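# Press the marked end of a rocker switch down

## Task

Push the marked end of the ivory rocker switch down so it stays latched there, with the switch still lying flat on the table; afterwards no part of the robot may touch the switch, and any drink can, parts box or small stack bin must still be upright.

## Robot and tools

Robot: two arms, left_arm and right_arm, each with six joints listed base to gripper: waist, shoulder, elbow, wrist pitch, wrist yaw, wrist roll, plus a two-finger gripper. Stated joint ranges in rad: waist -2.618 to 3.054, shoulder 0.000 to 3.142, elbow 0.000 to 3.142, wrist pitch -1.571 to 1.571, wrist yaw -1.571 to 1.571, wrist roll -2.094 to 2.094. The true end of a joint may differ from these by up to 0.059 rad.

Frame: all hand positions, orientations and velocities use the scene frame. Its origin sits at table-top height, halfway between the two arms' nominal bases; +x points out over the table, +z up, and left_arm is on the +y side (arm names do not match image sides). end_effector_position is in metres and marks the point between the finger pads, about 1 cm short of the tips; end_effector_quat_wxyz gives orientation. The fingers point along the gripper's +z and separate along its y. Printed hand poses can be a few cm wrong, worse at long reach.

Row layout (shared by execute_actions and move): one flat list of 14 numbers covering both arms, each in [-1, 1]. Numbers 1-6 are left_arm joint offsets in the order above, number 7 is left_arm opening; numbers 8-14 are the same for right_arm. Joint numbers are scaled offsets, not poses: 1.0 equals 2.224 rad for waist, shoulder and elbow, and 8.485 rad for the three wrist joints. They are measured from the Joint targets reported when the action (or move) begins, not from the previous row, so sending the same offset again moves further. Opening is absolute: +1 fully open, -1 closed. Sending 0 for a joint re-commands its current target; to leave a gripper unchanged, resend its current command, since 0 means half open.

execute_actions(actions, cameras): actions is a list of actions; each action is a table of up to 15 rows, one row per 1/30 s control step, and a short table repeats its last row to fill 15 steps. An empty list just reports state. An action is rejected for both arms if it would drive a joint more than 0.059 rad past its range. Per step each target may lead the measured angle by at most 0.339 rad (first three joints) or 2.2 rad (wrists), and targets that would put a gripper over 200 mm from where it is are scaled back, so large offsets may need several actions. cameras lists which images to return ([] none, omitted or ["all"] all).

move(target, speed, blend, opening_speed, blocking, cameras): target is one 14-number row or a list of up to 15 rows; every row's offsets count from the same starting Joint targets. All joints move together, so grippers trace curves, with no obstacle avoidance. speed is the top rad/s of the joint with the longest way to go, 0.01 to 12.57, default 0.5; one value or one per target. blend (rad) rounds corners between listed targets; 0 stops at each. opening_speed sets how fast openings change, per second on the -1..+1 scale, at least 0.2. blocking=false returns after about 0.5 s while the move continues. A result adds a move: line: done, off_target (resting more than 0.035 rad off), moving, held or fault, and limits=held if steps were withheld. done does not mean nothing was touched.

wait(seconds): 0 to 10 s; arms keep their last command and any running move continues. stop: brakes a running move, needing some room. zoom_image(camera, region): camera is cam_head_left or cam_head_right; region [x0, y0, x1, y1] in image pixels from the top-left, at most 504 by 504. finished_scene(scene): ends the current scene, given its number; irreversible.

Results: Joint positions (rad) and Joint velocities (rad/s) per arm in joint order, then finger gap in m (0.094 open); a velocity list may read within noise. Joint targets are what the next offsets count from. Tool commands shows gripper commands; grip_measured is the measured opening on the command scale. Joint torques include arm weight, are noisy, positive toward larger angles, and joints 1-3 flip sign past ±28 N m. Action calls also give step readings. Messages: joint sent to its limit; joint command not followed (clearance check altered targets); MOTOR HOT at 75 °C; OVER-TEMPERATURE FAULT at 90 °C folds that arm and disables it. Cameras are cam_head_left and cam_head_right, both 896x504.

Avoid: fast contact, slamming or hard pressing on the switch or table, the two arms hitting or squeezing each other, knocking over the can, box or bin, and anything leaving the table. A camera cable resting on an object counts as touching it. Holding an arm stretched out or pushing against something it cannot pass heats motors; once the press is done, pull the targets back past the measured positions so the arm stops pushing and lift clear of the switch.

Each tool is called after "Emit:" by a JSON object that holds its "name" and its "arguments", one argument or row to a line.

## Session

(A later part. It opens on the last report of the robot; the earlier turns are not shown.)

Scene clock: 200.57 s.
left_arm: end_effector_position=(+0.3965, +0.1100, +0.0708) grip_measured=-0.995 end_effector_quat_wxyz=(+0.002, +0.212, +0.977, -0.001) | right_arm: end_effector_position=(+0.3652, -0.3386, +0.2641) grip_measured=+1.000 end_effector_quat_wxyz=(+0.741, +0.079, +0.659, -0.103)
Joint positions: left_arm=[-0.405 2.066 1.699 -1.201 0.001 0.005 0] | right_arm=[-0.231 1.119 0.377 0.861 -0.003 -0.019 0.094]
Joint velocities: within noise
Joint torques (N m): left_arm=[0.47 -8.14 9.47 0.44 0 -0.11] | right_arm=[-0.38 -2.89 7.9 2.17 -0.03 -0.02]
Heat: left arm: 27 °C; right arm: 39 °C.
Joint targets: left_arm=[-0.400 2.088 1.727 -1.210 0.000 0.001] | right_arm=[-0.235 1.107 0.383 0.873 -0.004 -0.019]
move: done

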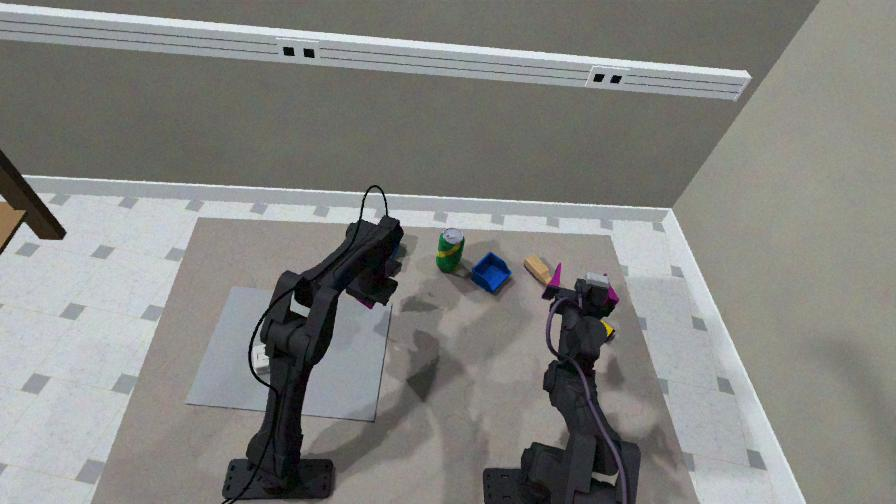

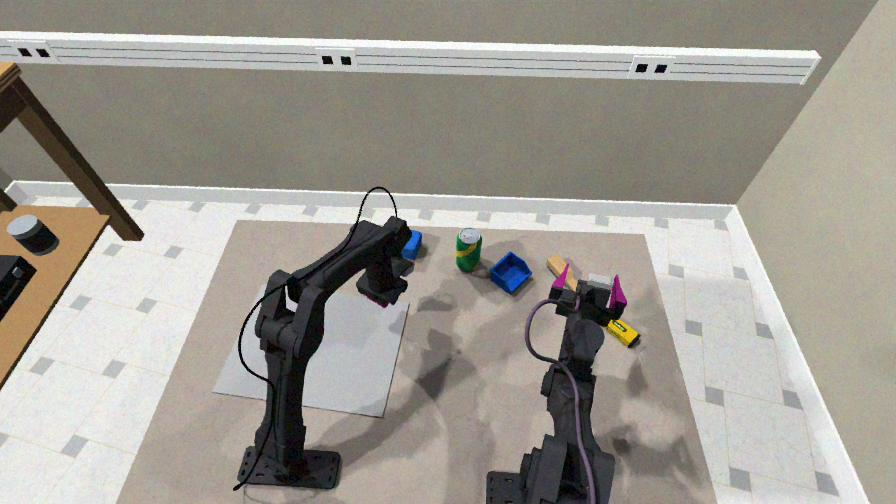

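Emit:
{"name": "move", "arguments": {
  "target": [0.3147, 0, 0, 0, 0, 0, -1, 0, 0, 0, 0, 0, 0, 1],
  "speed": 1.0
}}

Emit:
{"name": "zoom_image", "arguments": {
  "camera": "cam_head_right",
  "region": [220, 230, 320, 330]
}}

Emit:
{"name": "zoom_image", "arguments": {
  "camera": "cam_head_left",
  "region": [200, 230, 300, 330]
}}

Scene clock: 205.77 s.
left_arm: end_effector_position=(+0.4143, +0.3855, +0.0709) grip_measured=-0.995 end_effector_quat_wxyz=(+0.001, -0.140, +0.990, +0.002) | right_arm: end_effector_position=(+0.3652, -0.3386, +0.2641) grip_measured=+1.000 end_effector_quat_wxyz=(+0.741, +0.079, +0.659, -0.103)
Joint positions: left_arm=[0.304 2.066 1.7 -1.202 -0.004 0.005 0] | right_arm=[-0.231 1.119 0.377 0.861 -0.003 -0.019 0.094]
Joint velocities: within noise
Joint torques (N m): left_arm=[-0.32 -8.24 9.44 0.44 0.06 -0.07] | right_arm=[-0.38 -2.89 7.88 2.17 -0.03 -0.02]
Heat: left arm: 28 °C; right arm: 39 °C.
Joint targets: left_arm=[0.300 2.088 1.727 -1.210 0.000 0.001] | right_arm=[-0.235 1.107 0.383 0.873 -0.004 -0.019]
move: done

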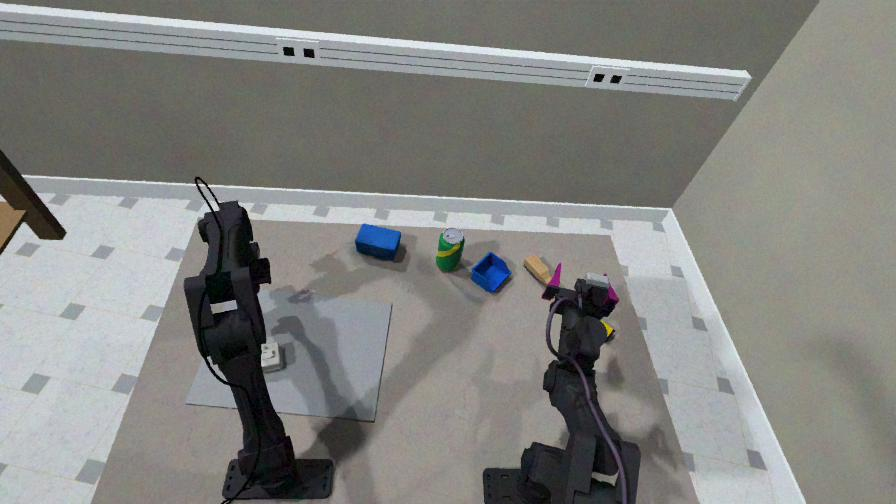

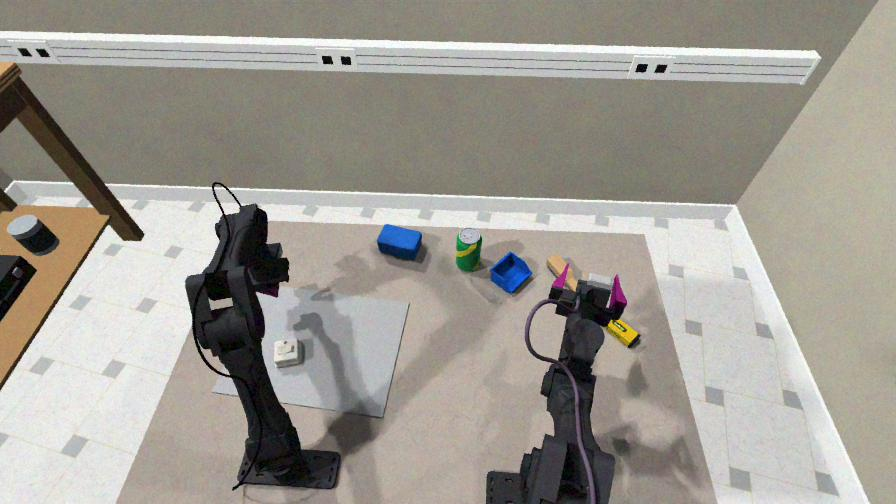

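Scaled by 5.040 from the camera's 896x504 image, which has a finer 1280x720 frame.

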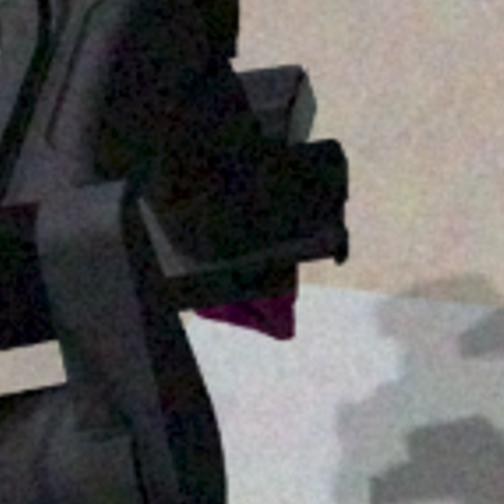

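Scaled by 5.040 from the camera's 896x504 image, which has a finer 1280x720 frame.

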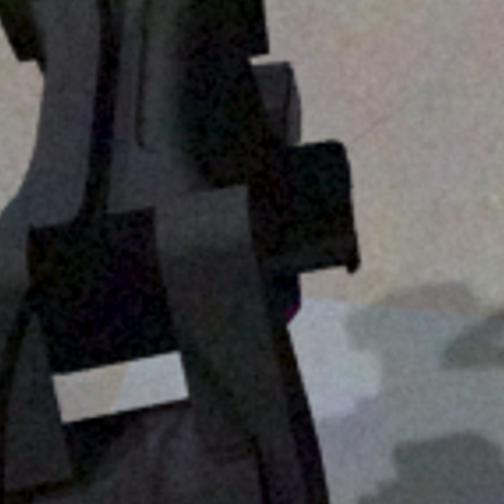

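Emit:
{"name": "move", "arguments": {
  "target": [-0.3597, -0.2545, -0.3165, 0.01638, 0, 0, -1, 0, 0, 0, 0, 0, 0, 1],
  "speed": 1.0
}}

Emit:
{"name": "zoom_image", "arguments": {
  "camera": "cam_head_right",
  "region": [310, 310, 410, 410]
}}

Emit:
{"name": "zoom_image", "arguments": {
  "camera": "cam_head_left",
  "region": [290, 310, 390, 410]
}}

Scene clock: 212.43 s.
left_arm: end_effector_position=(+0.2506, +0.1508, +0.0637) grip_measured=-0.995 end_effector_quat_wxyz=(-0.019, +0.257, +0.966, +0.005) | right_arm: end_effector_position=(+0.3652, -0.3386, +0.2641) grip_measured=+1.000 end_effector_quat_wxyz=(+0.741, +0.079, +0.659, -0.103)
Joint positions: left_arm=[-0.497 1.553 1.029 -1.086 0.001 0.005 0] | right_arm=[-0.231 1.119 0.377 0.861 -0.003 -0.019 0.094]
Joint velocities: within noise
Joint torques (N m): left_arm=[-0.29 -7.75 6 0.6 0.01 -0.08] | right_arm=[-0.38 -2.91 7.88 2.17 -0.03 -0.02]
Heat: left arm: 28 °C; right arm: 39 °C.
Joint targets: left_arm=[-0.500 1.522 1.023 -1.071 0.000 0.001] | right_arm=[-0.235 1.107 0.383 0.873 -0.004 -0.019]
move: done

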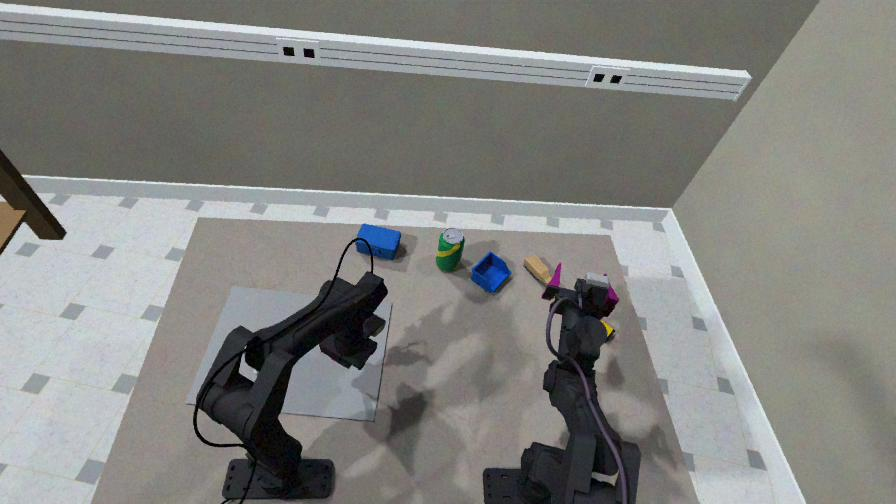

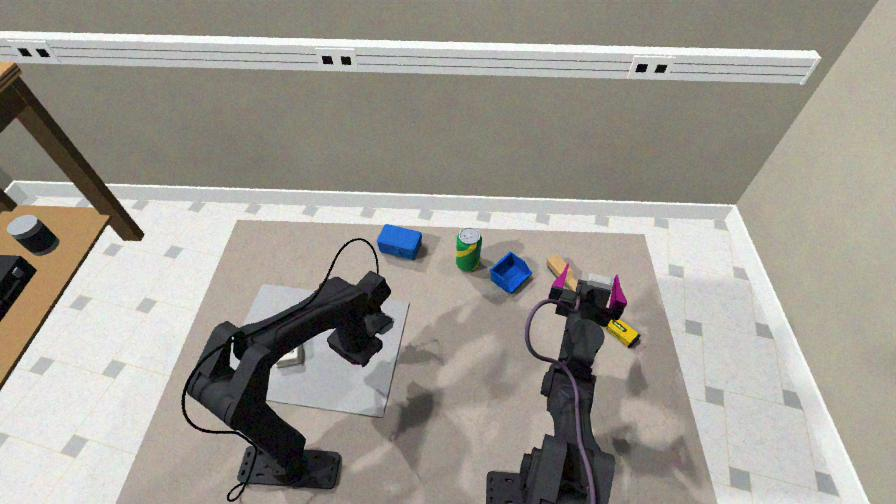

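Scaled by 5.040 from the camera's 896x504 image, which has a finer 1280x720 frame.

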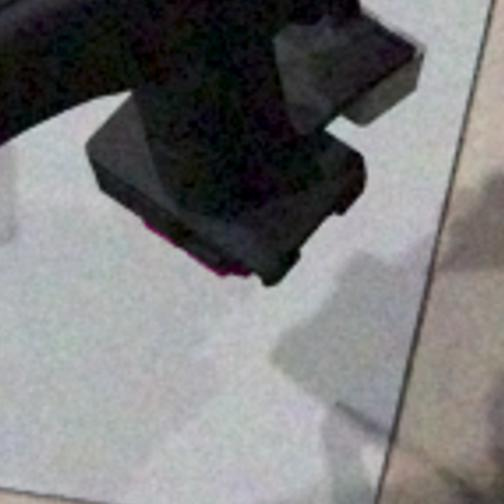

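Scaled by 5.040 from the camera's 896x504 image, which has a finer 1280x720 frame.

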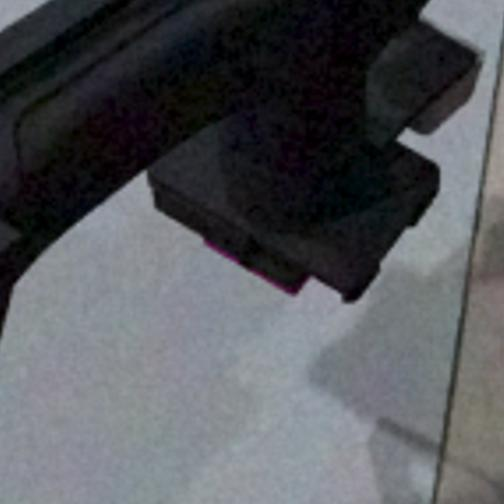

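Emit:
{"name": "move", "arguments": {
  "target": [
    [0, -0.027, 0.0674, -0.0105, 0, 0, -1, 0.0607, 0.1542, 0.2549, -0.15, 0.0005, 0.0022, -1],
    [0.5508, 0.0009, 0.0674, -0.0105, 0, 0, -1, 0.1057, 0.2783, 0.3885, -0.2302, 0.0005, 0.0022, -1]
  ],
  "speed": 0.8,
  "blend": 0.05,
  "opening_speed": 1.5
}}

Emit:
{"name": "zoom_image", "arguments": {
  "camera": "cam_head_right",
  "region": [500, 290, 600, 390]
}}

Emit:
{"name": "zoom_image", "arguments": {
  "camera": "cam_head_left",
  "region": [480, 290, 580, 390]
}}

Scene clock: 225.00 s.
left_arm: end_effector_position=(+0.2381, +0.4462, +0.1031) grip_measured=-0.995 end_effector_quat_wxyz=(+0.026, -0.343, +0.939, +0.009) | right_arm: end_effector_position=(+0.3055, -0.2525, +0.0676) grip_measured=-0.996 end_effector_quat_wxyz=(+0.002, +0.013, +1.000, +0.001)
Joint positions: left_arm=[0.723 1.51 1.146 -1.152 0 0.005 0] | right_arm=[-0.004 1.709 1.212 -1.07 -0.003 -0.006 0]
Joint velocities: within noise
Joint torques (N m): left_arm=[0.06 -3.9 9.39 0.56 0.01 -0.08] | right_arm=[0.36 -5.03 9.37 0.3 0.03 0.04]
Heat: left arm: 28 °C; right arm: 39 °C.
Joint targets: left_arm=[0.725 1.524 1.173 -1.160 0.000 0.001] | right_arm=[0.000 1.726 1.247 -1.080 0.000 0.000]
move: done

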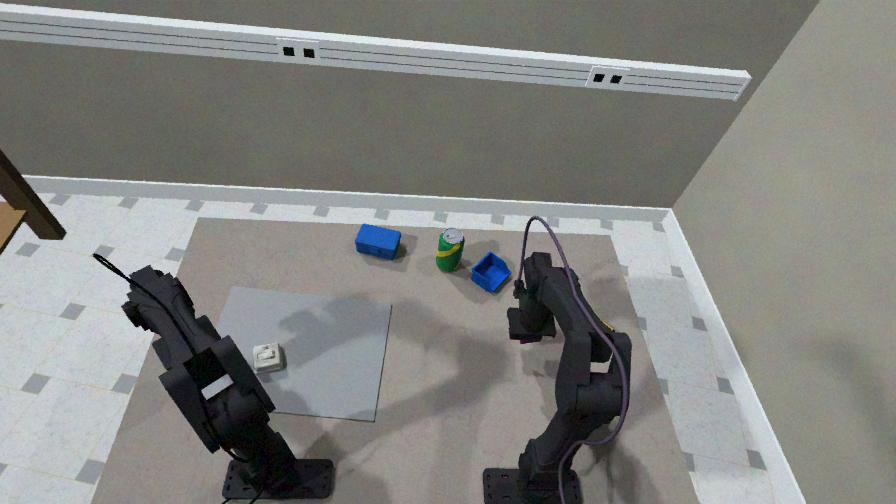

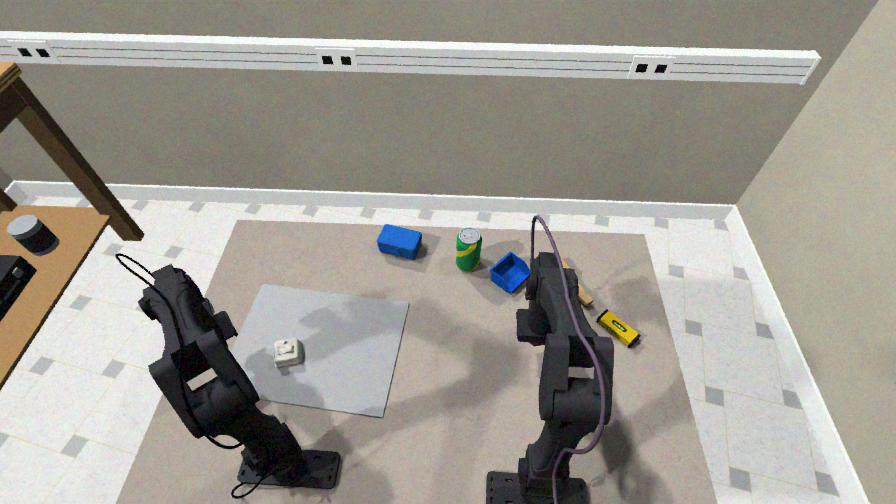

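Scaled by 5.040 from the camera's 896x504 image, which has a finer 1280x720 frame.

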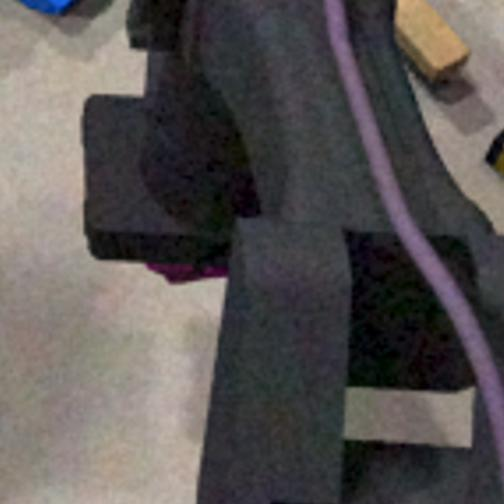

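Scaled by 5.040 from the camera's 896x504 image, which has a finer 1280x720 frame.

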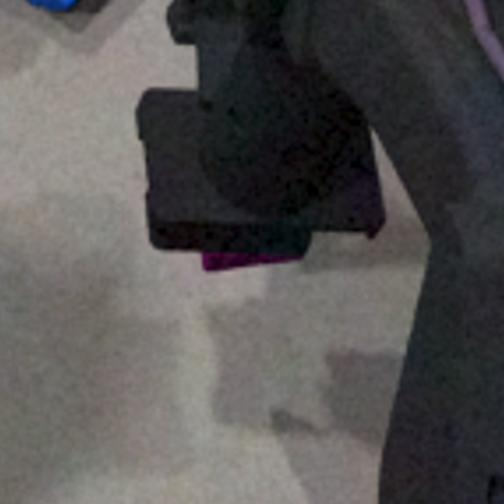

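Emit:
{"name": "move", "arguments": {
  "target": [0, 0, 0, 0, 0, 0, -1, 0.1799, 0.17, 0.2293, -0.0165, 0, 0, -1],
  "speed": 0.8
}}

Emit:
{"name": "zoom_image", "arguments": {
  "camera": "cam_head_right",
  "region": [430, 250, 530, 350]
}}

Emit:
{"name": "zoom_image", "arguments": {
  "camera": "cam_head_left",
  "region": [410, 250, 510, 350]
}}

Scene clock: 229.87 s.
left_arm: end_effector_position=(+0.2380, +0.4461, +0.1031) grip_measured=-0.995 end_effector_quat_wxyz=(+0.026, -0.343, +0.939, +0.009) | right_arm: end_effector_position=(+0.3758, -0.0971, +0.0697) grip_measured=-0.996 end_effector_quat_wxyz=(-0.001, -0.189, +0.982, +0.000)
Joint positions: left_arm=[0.723 1.51 1.146 -1.153 0 0.005 0] | right_arm=[0.404 2.082 1.72 -1.21 -0.001 -0.005 0]
Joint velocities: within noise
Joint torques (N m): left_arm=[0.17 -4.03 9.43 0.57 -0.02 -0.05] | right_arm=[-0.29 -7.9 9.66 0.21 0.02 0.03]
Heat: left arm: 28 °C; right arm: 38 °C.
Joint targets: left_arm=[0.725 1.524 1.173 -1.160 0.000 0.001] | right_arm=[0.401 2.104 1.757 -1.220 0.000 0.000]
move: off_target (right_arm); right_arm: the elbow is farthest, 0.037 rad from its target

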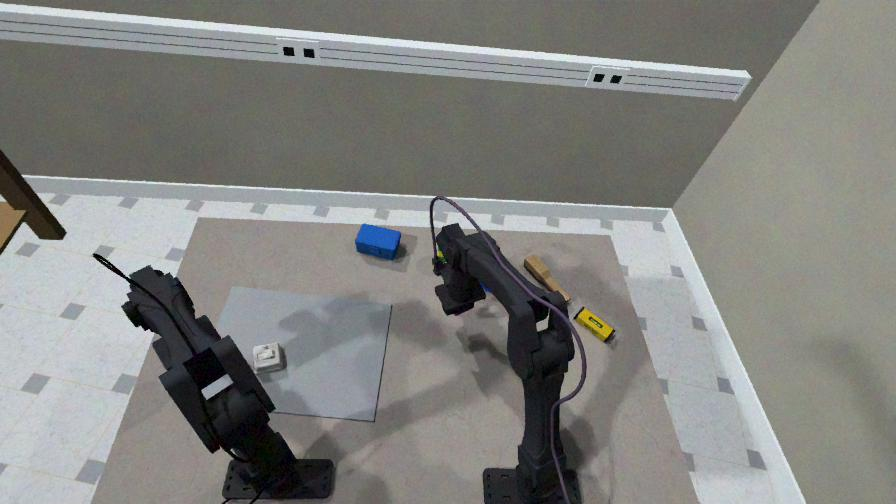

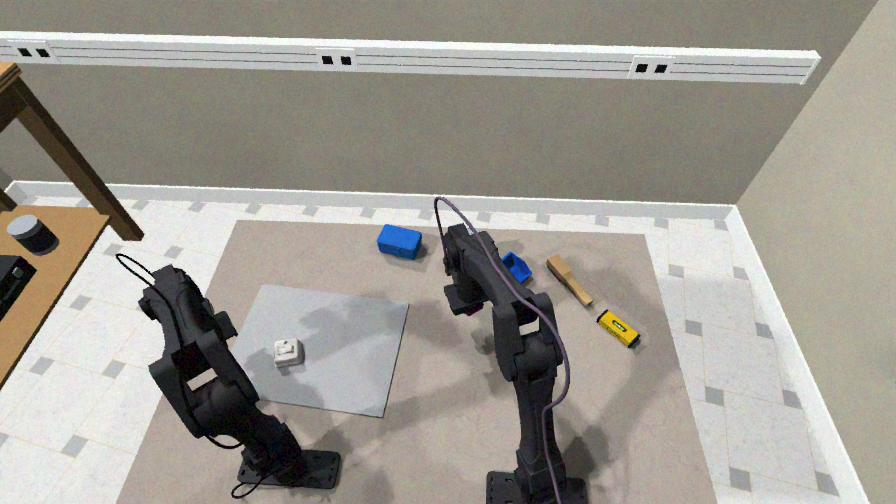

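Scaled by 5.040 from the camera's 896x504 image, which has a finer 1280x720 frame.

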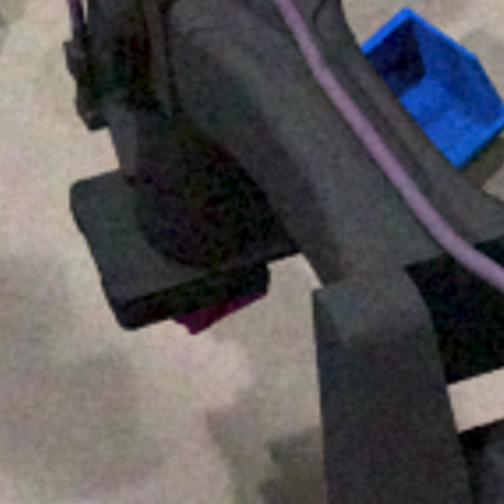

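Scaled by 5.040 from the camera's 896x504 image, which has a finer 1280x720 frame.

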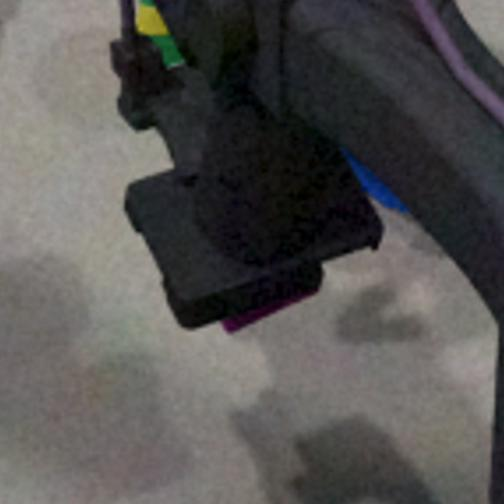

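Emit:
{"name": "move", "arguments": {
  "target": [0, 0, 0, 0, 0, 0, -1, -0.3147, 0, 0, 0, 0, 0, -1],
  "speed": 0.8
}}

Emit:
{"name": "zoom_image", "arguments": {
  "camera": "cam_head_right",
  "region": [530, 250, 630, 350]
}}

Emit:
{"name": "zoom_image", "arguments": {
  "camera": "cam_head_left",
  "region": [510, 250, 610, 350]
}}

Scene clock: 234.03 s.
left_arm: end_effector_position=(+0.2379, +0.4460, +0.1031) grip_measured=-0.995 end_effector_quat_wxyz=(+0.026, -0.343, +0.939, +0.009) | right_arm: end_effector_position=(+0.3821, -0.3730, +0.0697) grip_measured=-0.996 end_effector_quat_wxyz=(-0.001, +0.162, +0.987, -0.001)
Joint positions: left_arm=[0.723 1.51 1.146 -1.153 0 0.005 0] | right_arm=[-0.301 2.082 1.72 -1.211 0.002 -0.004 0]
Joint velocities: within noise
Joint torques (N m): left_arm=[0.12 -4.03 9.43 0.57 0.01 -0.1] | right_arm=[0.14 -7.9 9.66 0.24 -0.03 0.02]
Heat: left arm: 29 °C; right arm: 38 °C.
Joint targets: left_arm=[0.725 1.524 1.173 -1.160 0.000 0.001] | right_arm=[-0.299 2.104 1.757 -1.220 0.000 0.000]
move: off_target (right_arm); right_arm: the elbow is farthest, 0.037 rad from its target

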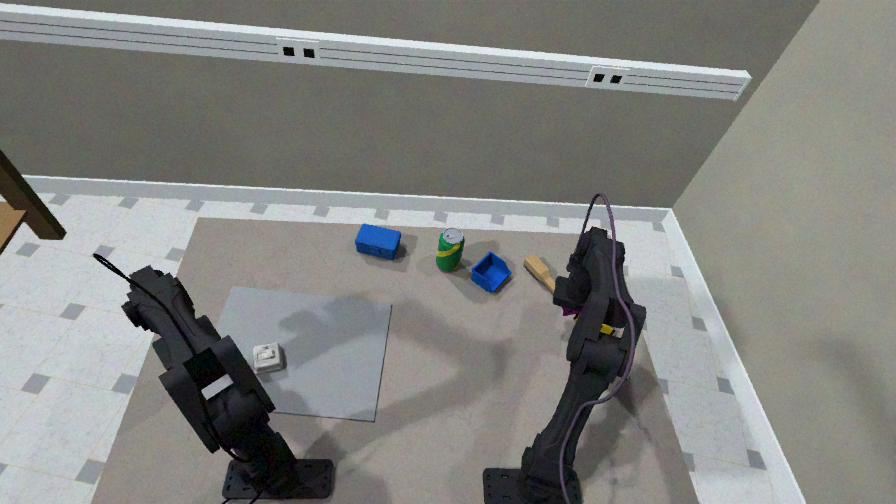

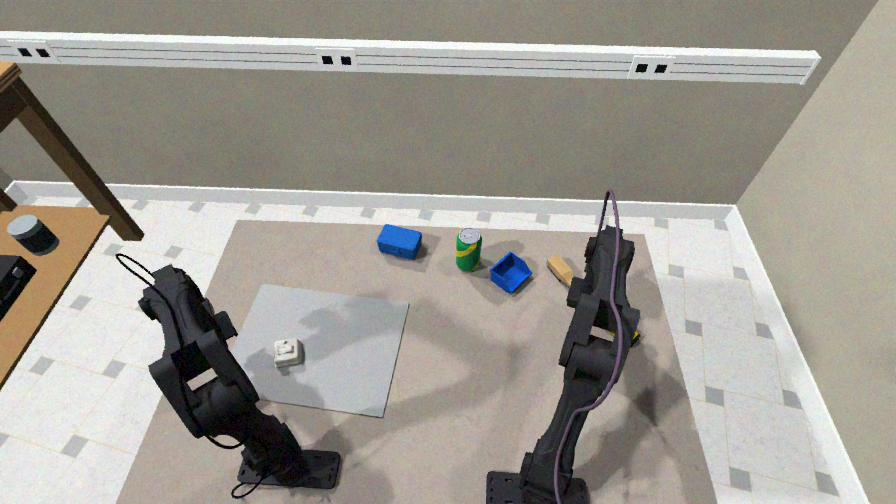

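Scaled by 5.040 from the camera's 896x504 image, which has a finer 1280x720 frame.

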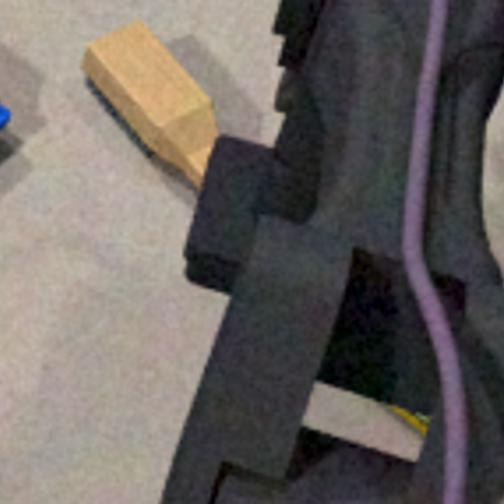

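Scaled by 5.040 from the camera's 896x504 image, which has a finer 1280x720 frame.

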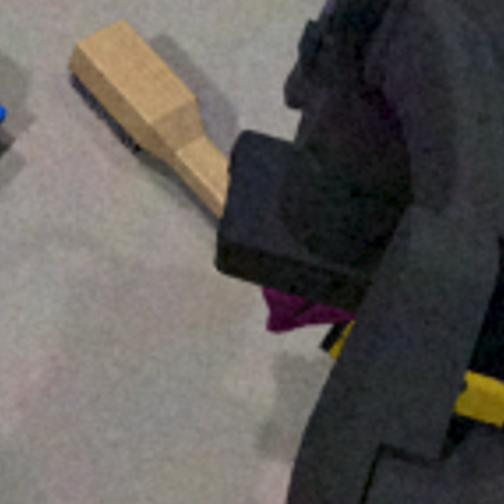

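Emit:
{"name": "move", "arguments": {
  "target": [
    [-0.326, 0.0908, 0.0333, 0.0094, 0, 0, -1, 0.1344, -0.17, -0.2293, 0.0165, 0, 0, -1],
    [-0.326, 0.1133, -0.0306, 0.0298, 0, 0, -1, 0.1344, -0.1475, -0.2932, 0.0369, 0, 0, -1]
  ],
  "speed": [0.8, 0.2]
}}

Scene clock: 242.23 s.
left_arm: end_effector_position=(+0.3351, +0.2672, +0.0292) grip_measured=-0.995 end_effector_quat_wxyz=(-0.001, +0.012, +1.000, +0.000) | right_arm: end_effector_position=(+0.3098, -0.2528, +0.0320) grip_measured=-0.996 end_effector_quat_wxyz=(+0.007, +0.013, +1.000, -0.001)
Joint positions: left_arm=[-0.001 1.759 1.109 -0.923 0 0.005 0] | right_arm=[-0.001 1.76 1.122 -0.92 0.003 -0.004 0]
Joint velocities: within noise
Joint torques (N m): left_arm=[0.12 -5.63 5.76 0.66 0.01 -0.08] | right_arm=[0.03 -5.34 4.72 0.56 -0.03 0.02]
Heat: left arm: 29 °C; right arm: 37 °C.
Joint targets: left_arm=[0.000 1.776 1.105 -0.907 0.000 0.001] | right_arm=[0.000 1.776 1.105 -0.907 0.000 0.000]
move: done

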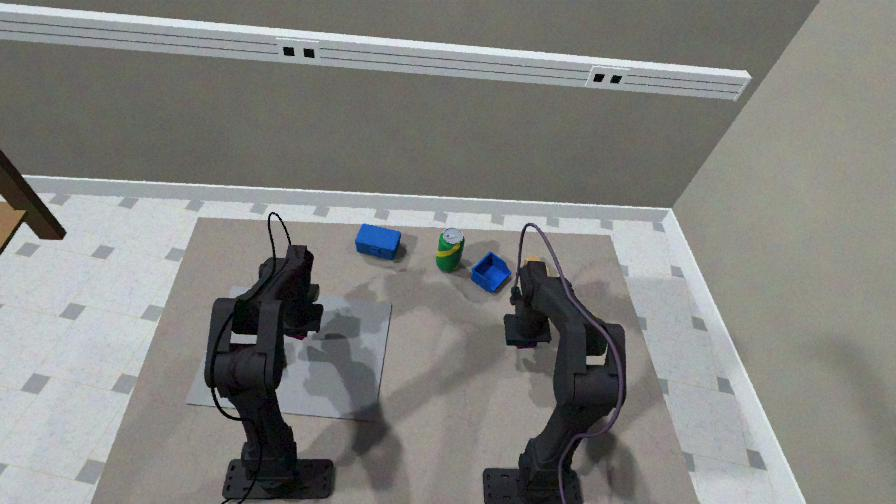

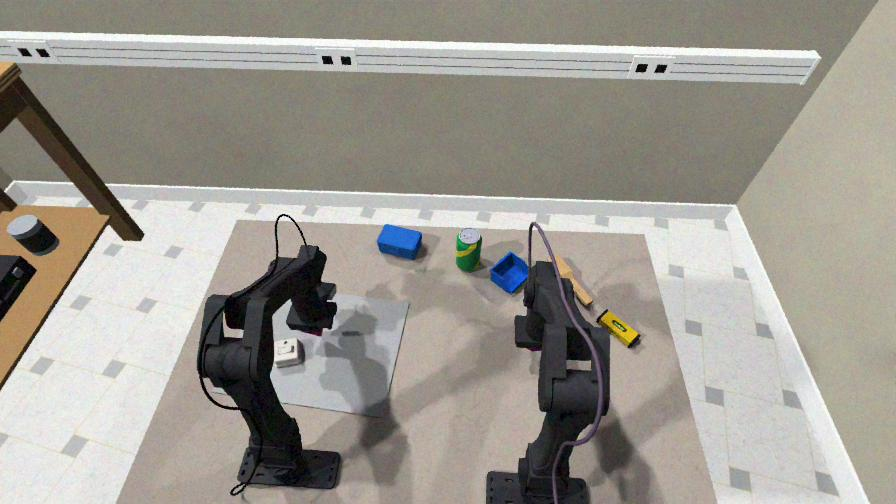

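Emit:
{"name": "move", "arguments": {
  "target": [0, 0.0117, -0.0148, 0.0071, 0, 0, -1, 0, 0.0117, -0.0148, 0.0071, 0, 0, -1],
  "speed": 0.1,
  "cameras": []
}}

Scene clock: 244.47 s.
left_arm: end_effector_position=(+0.3365, +0.2672, +0.0152) grip_measured=-0.995 end_effector_quat_wxyz=(+0.002, +0.012, +1.000, +0.000) | right_arm: end_effector_position=(+0.3110, -0.2529, +0.0176) grip_measured=-0.996 end_effector_quat_wxyz=(+0.008, +0.013, +1.000, -0.001)
Joint positions: left_arm=[-0.001 1.783 1.078 -0.862 0 0.005 0] | right_arm=[-0.001 1.784 1.09 -0.86 0.003 -0.004 0]
Joint velocities: within noise
Joint torques (N m): left_arm=[0.01 -5.67 5.61 0.7 0.03 -0.07] | right_arm=[0.03 -5.33 4.57 0.51 -0.04 0.01]
Heat: left arm: 29 °C; right arm: 37 °C.
Joint targets: left_arm=[0.000 1.801 1.072 -0.847 0.000 0.001] | right_arm=[0.000 1.802 1.072 -0.846 0.000 0.000]
move: done
No camera images: "cameras" was empty.

Emit:
{"name": "move", "arguments": {
  "target": [0, 0.0038, -0.0052, 0.0024, 0, 0, -1, 0, 0.0038, -0.0052, 0.0024, 0, 0, -1],
  "speed": 0.1,
  "cameras": []
}}

Emit:
{"name": "move", "arguments": {
  "target": [0, 0.0038, -0.0052, 0.0024, 0, 0, -1, 0, 0.0038, -0.0052, 0.0024, 0, 0, -1],
  "speed": 0.1,
  "cameras": []
}}

Scene clock: 246.40 s.
left_arm: end_effector_position=(+0.3363, +0.2672, +0.0102) grip_measured=-0.995 end_effector_quat_wxyz=(+0.002, +0.012, +1.000, +0.000) | right_arm: end_effector_position=(+0.3107, -0.2528, +0.0125) grip_measured=-0.996 end_effector_quat_wxyz=(+0.008, +0.013, +1.000, -0.001)
Joint positions: left_arm=[-0.001 1.791 1.066 -0.842 0 0.005 0] | right_arm=[-0.001 1.793 1.078 -0.84 0.003 -0.004 0]
Joint velocities: within noise
Joint torques (N m): left_arm=[0.01 -5.6 5.7 0.7 0 -0.1] | right_arm=[0.03 -5.37 4.55 0.55 -0.03 0.02]
Heat: left arm: 28 °C; right arm: 36 °C.
Joint targets: left_arm=[0.000 1.810 1.060 -0.827 0.000 0.001] | right_arm=[0.000 1.811 1.061 -0.826 0.000 0.000]
move: done
No camera images: "cameras" was empty.

Scene clock: 247.30 s.
left_arm: end_effector_position=(+0.3372, +0.2672, +0.0091) grip_measured=-0.995 end_effector_quat_wxyz=(+0.005, +0.012, +1.000, +0.000) | right_arm: end_effector_position=(+0.3106, -0.2528, +0.0076) grip_measured=-0.996 end_effector_quat_wxyz=(+0.008, +0.013, +1.000, -0.001)
Joint positions: left_arm=[-0.001 1.791 1.061 -0.831 0 0.005 0] | right_arm=[-0.001 1.801 1.066 -0.82 0.003 -0.004 0]
Joint velocities: within noise
Joint torques (N m): left_arm=[0.03 -4.97 5.03 0.79 0 -0.03] | right_arm=[0.03 -5.38 4.49 0.55 -0.03 0.02]
Heat: left arm: 28 °C; right arm: 36 °C.
Joint targets: left_arm=[0.000 1.818 1.048 -0.806 0.000 0.001] | right_arm=[0.000 1.819 1.049 -0.806 0.000 0.000]
move: done
No camera images: "cameras" was empty.

Emit:
{"name": "move", "arguments": {
  "target": [0, -0.0076, 0.0104, -0.0048, 0, 0, -1, 0, 0.0038, -0.0052, 0.0024, 0, 0, -1],
  "speed": 0.1,
  "cameras": []
}}

Emit:
{"name": "move", "arguments": {
  "target": [0, -0.0076, 0.0104, -0.0048, 0, 0, -1, 0, 0.0038, -0.0052, 0.0024, 0, 0, -1],
  "speed": 0.1,
  "cameras": []
}}

Scene clock: 249.47 s.
left_arm: end_effector_position=(+0.3368, +0.2672, +0.0091) grip_measured=-0.995 end_effector_quat_wxyz=(+0.004, +0.012, +1.000, +0.000) | right_arm: end_effector_position=(+0.3118, -0.2529, +0.0052) grip_measured=-0.996 end_effector_quat_wxyz=(+0.011, +0.013, +1.000, -0.002)
Joint positions: left_arm=[-0.001 1.791 1.061 -0.833 0 0.005 0] | right_arm=[-0.001 1.804 1.06 -0.804 0.003 -0.004 0]
Joint velocities: within noise
Joint torques (N m): left_arm=[0.01 -6.27 7.04 0.41 0.04 -0.08] | right_arm=[0.03 -5.01 4.11 0.59 -0.03 0.02]
Heat: left arm: 28 °C; right arm: 36 °C.
Joint targets: left_arm=[0.000 1.802 1.072 -0.847 0.000 0.001] | right_arm=[0.000 1.828 1.038 -0.785 0.000 0.000]
move: done
No camera images: "cameras" was empty.

Scene clock: 250.43 s.
left_arm: end_effector_position=(+0.3286, +0.2674, +0.0112) grip_measured=-0.995 end_effector_quat_wxyz=(-0.015, +0.012, +1.000, +0.000) | right_arm: end_effector_position=(+0.3118, -0.2529, +0.0049) grip_measured=-0.996 end_effector_quat_wxyz=(+0.011, +0.013, +1.000, -0.002)
Joint positions: left_arm=[-0.001 1.791 1.07 -0.879 0 0.005 0] | right_arm=[-0.001 1.804 1.059 -0.802 0.003 -0.004 0]
Joint velocities: within noise
Joint torques (N m): left_arm=[0.14 -7.53 8.44 0.38 0.03 -0.08] | right_arm=[0.05 -4.44 3.26 0.8 -0.03 0.02]
Heat: left arm: 28 °C; right arm: 36 °C.
Joint targets: left_arm=[0.000 1.785 1.095 -0.888 0.000 0.001] | right_arm=[0.000 1.836 1.026 -0.765 0.000 0.000]
move: off_target (right_arm); right_arm: the wrist pitch is farthest, 0.038 rad from its target
No camera images: "cameras" was empty.

Emit:
{"name": "move", "arguments": {
  "target": [
    [0, -0.0382, 0.0832, -0.0309, 0, 0, -1, 0, -0.0612, 0.1142, -0.0454, 0, 0, -1],
    [0.1131, -0.0985, -0.0139, -0.0196, 0, 0, -1, 0, -0.0612, 0.1142, -0.0454, 0, 0, -1],
    [0.1131, -0.0661, -0.0728, 0.002, 0, 0, -1, 0, -0.0612, 0.1142, -0.0454, 0, 0, -1]
  ],
  "speed": [0.5, 0.6, 0.15]
}}

Emit:
{"name": "zoom_image", "arguments": {
  "camera": "cam_head_right",
  "region": [250, 310, 330, 390]
}}

Scene clock: 276.80 s.
left_arm: end_effector_position=(+0.2896, +0.3328, +0.0363) grip_measured=-0.995 end_effector_quat_wxyz=(+0.002, -0.113, +0.994, +0.000) | right_arm: end_effector_position=(+0.2998, -0.2525, +0.0734) grip_measured=-0.996 end_effector_quat_wxyz=(-0.021, +0.013, +1.000, -0.001)
Joint positions: left_arm=[0.25 1.604 0.966 -0.929 0.001 0.005 0] | right_arm=[-0.001 1.725 1.253 -1.141 0.003 -0.004 0]
Joint velocities: within noise
Joint torques (N m): left_arm=[0.14 -2.84 3.38 1.13 0.02 -0.08] | right_arm=[0.05 -8.14 8.64 0.16 -0.04 0.02]
Heat: left arm: 27 °C; right arm: 35 °C.
Joint targets: left_arm=[0.252 1.638 0.933 -0.871 0.000 0.001] | right_arm=[0.000 1.700 1.280 -1.150 0.000 0.000]
move: off_target (left_arm); left_arm: the wrist pitch is farthest, 0.058 rad from its target

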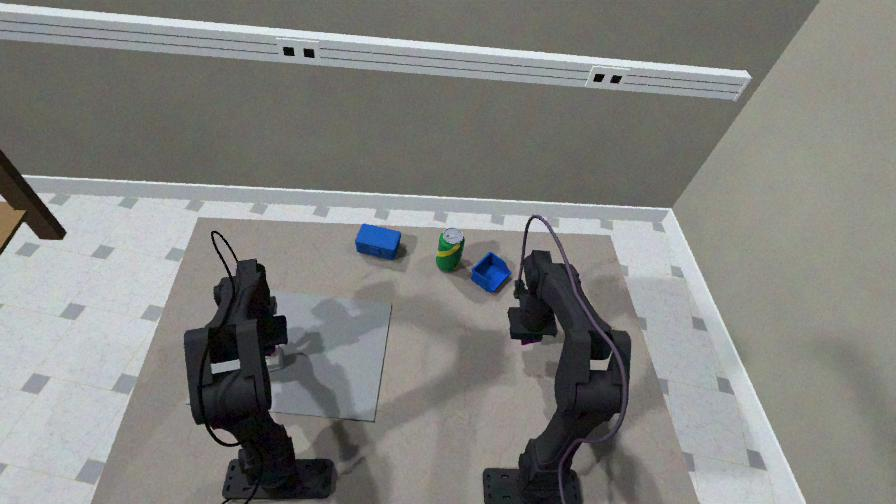

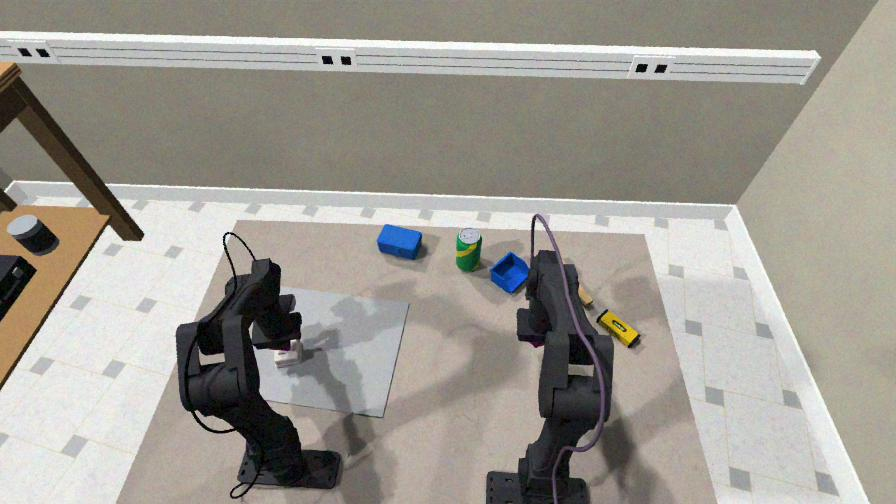

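Scaled by 6.300 from the camera's 896x504 image, which has a finer 1280x720 frame.

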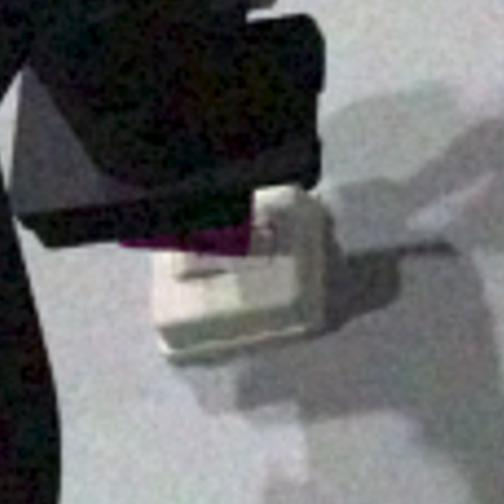

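Emit:
{"name": "move", "arguments": {
  "target": [
    [0, -0.0441, 0.0796, -0.0317, 0, 0, -1, 0, 0, 0, 0, 0, 0, -1],
    [0.2, -0.0441, 0.0796, -0.0317, 0, 0, -1, 0, 0, 0, 0, 0, 0, -1]
  ],
  "speed": [0.5, 1.0],
  "blend": 0.05
}}

Emit:
{"name": "zoom_image", "arguments": {
  "camera": "cam_head_right",
  "region": [266, 334, 310, 376]
}}

Emit:
{"name": "zoom_image", "arguments": {
  "camera": "cam_head_left",
  "region": [246, 334, 290, 376]
}}

Scene clock: 280.30 s.
left_arm: end_effector_position=(+0.2326, +0.4318, +0.0747) grip_measured=-0.995 end_effector_quat_wxyz=(-0.018, -0.329, +0.944, -0.007) | right_arm: end_effector_position=(+0.2997, -0.2525, +0.0734) grip_measured=-0.996 end_effector_quat_wxyz=(-0.021, +0.013, +1.000, -0.001)
Joint positions: left_arm=[0.694 1.568 1.089 -1.131 0.001 0.005 0] | right_arm=[-0.001 1.725 1.253 -1.142 0.003 -0.004 0]
Joint velocities: within noise
Joint torques (N m): left_arm=[0.09 -7.73 8.59 0.35 0.02 -0.06] | right_arm=[0.03 -8.14 8.64 0.16 -0.03 0.02]
Heat: left arm: 27 °C; right arm: 35 °C.
Joint targets: left_arm=[0.697 1.540 1.110 -1.140 0.000 0.001] | right_arm=[0.000 1.700 1.280 -1.150 0.000 0.000]
move: done

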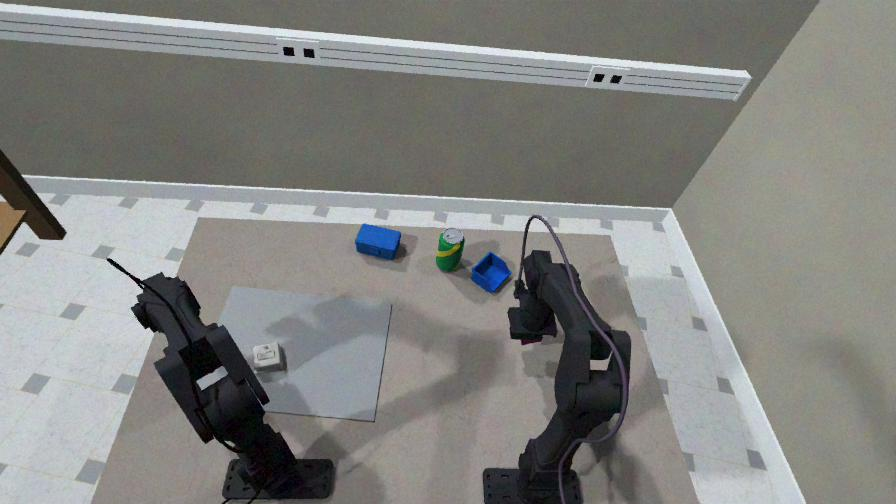

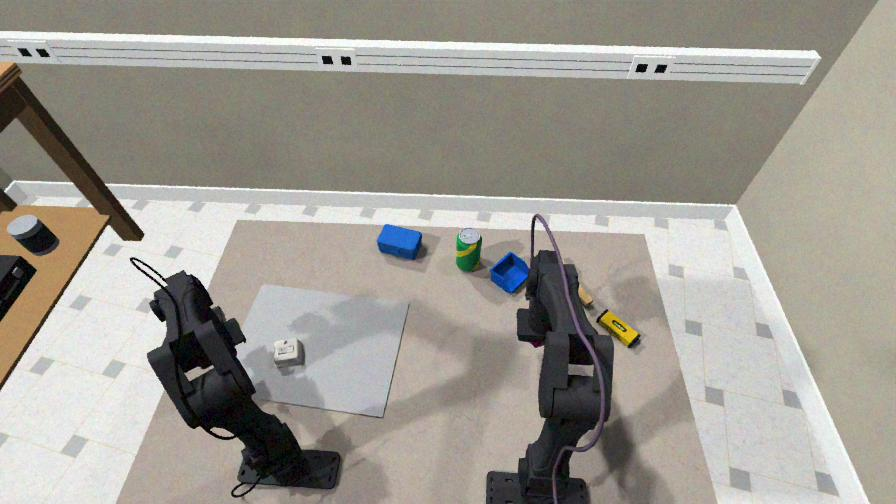

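Scaled by 11.455 from the camera's 896x504 image, which has a finer 1280x720 frame.

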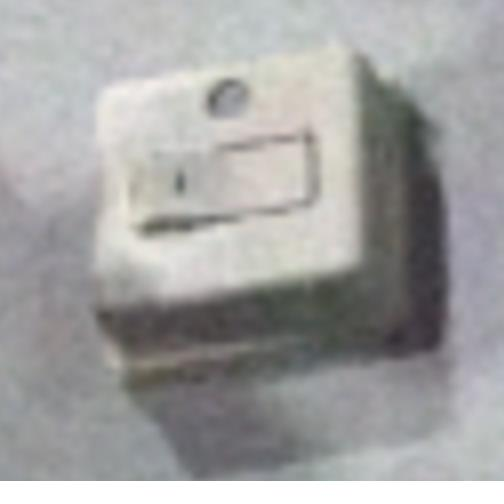

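Scaled by 11.455 from the camera's 896x504 image, which has a finer 1280x720 frame.

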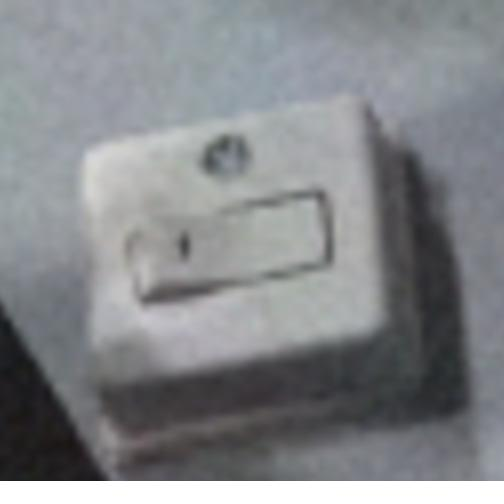

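Emit:
{"name": "move", "arguments": {
  "target": [
    [-0.1335, -0.1304, -0.1394, 0.1108, 0, 0, -1, 0, -0.2023, -0.2158, 0.112, 0, 0, -1],
    [-0.3067, 0.0009, -0.3408, 0.2422, -0.0167, -0.0054, 1, -0.0054, -0.0665, -0.4033, 0.2384, -0.0005, -0.0022, 1]
  ],
  "speed": 1.2,
  "blend": 0.1,
  "opening_speed": 2
}}

Scene clock: 290.73 s.
left_arm: end_effector_position=(+0.4317, +0.2966, +0.1120) grip_measured=+0.999 end_effector_quat_wxyz=(+0.602, -0.054, +0.796, +0.041) | right_arm: end_effector_position=(+0.4105, -0.2585, +0.1118) grip_measured=+0.997 end_effector_quat_wxyz=(+0.594, +0.009, +0.804, -0.017)
Joint positions: left_arm=[0.02 1.529 0.356 0.895 -0.129 -0.035 0.094] | right_arm=[-0.007 1.54 0.399 0.843 0.003 -0.017 0.094]
Joint velocities: within noise
Joint torques (N m): left_arm=[-0.57 -3.52 5.59 2.4 -0.16 -0.12] | right_arm=[-0.49 -3.55 4.63 2.42 -0.09 -0.04]
Heat: left arm: 27 °C; right arm: 36 °C.
Joint targets: left_arm=[0.014 1.542 0.352 0.915 -0.142 -0.045] | right_arm=[-0.013 1.552 0.383 0.872 -0.004 -0.019]
move: done

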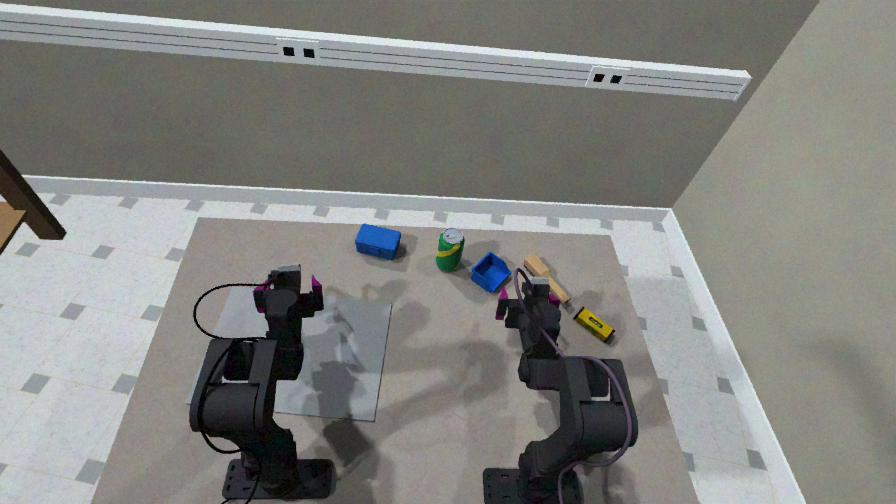

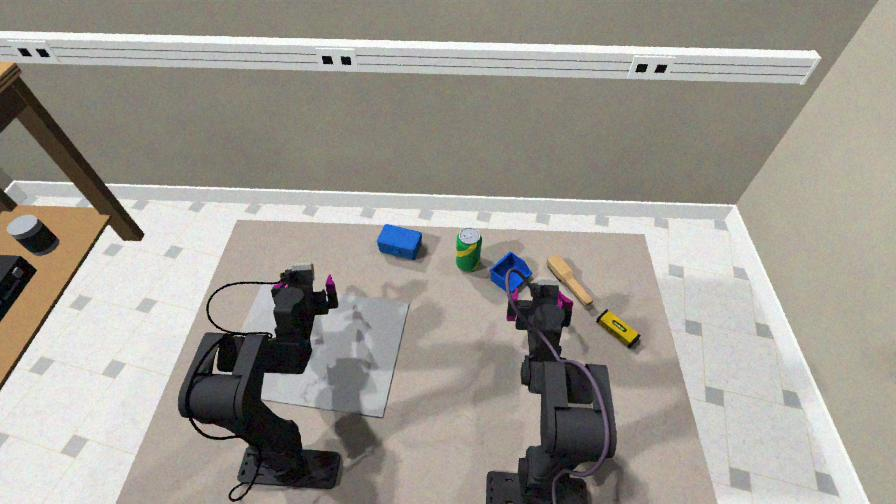

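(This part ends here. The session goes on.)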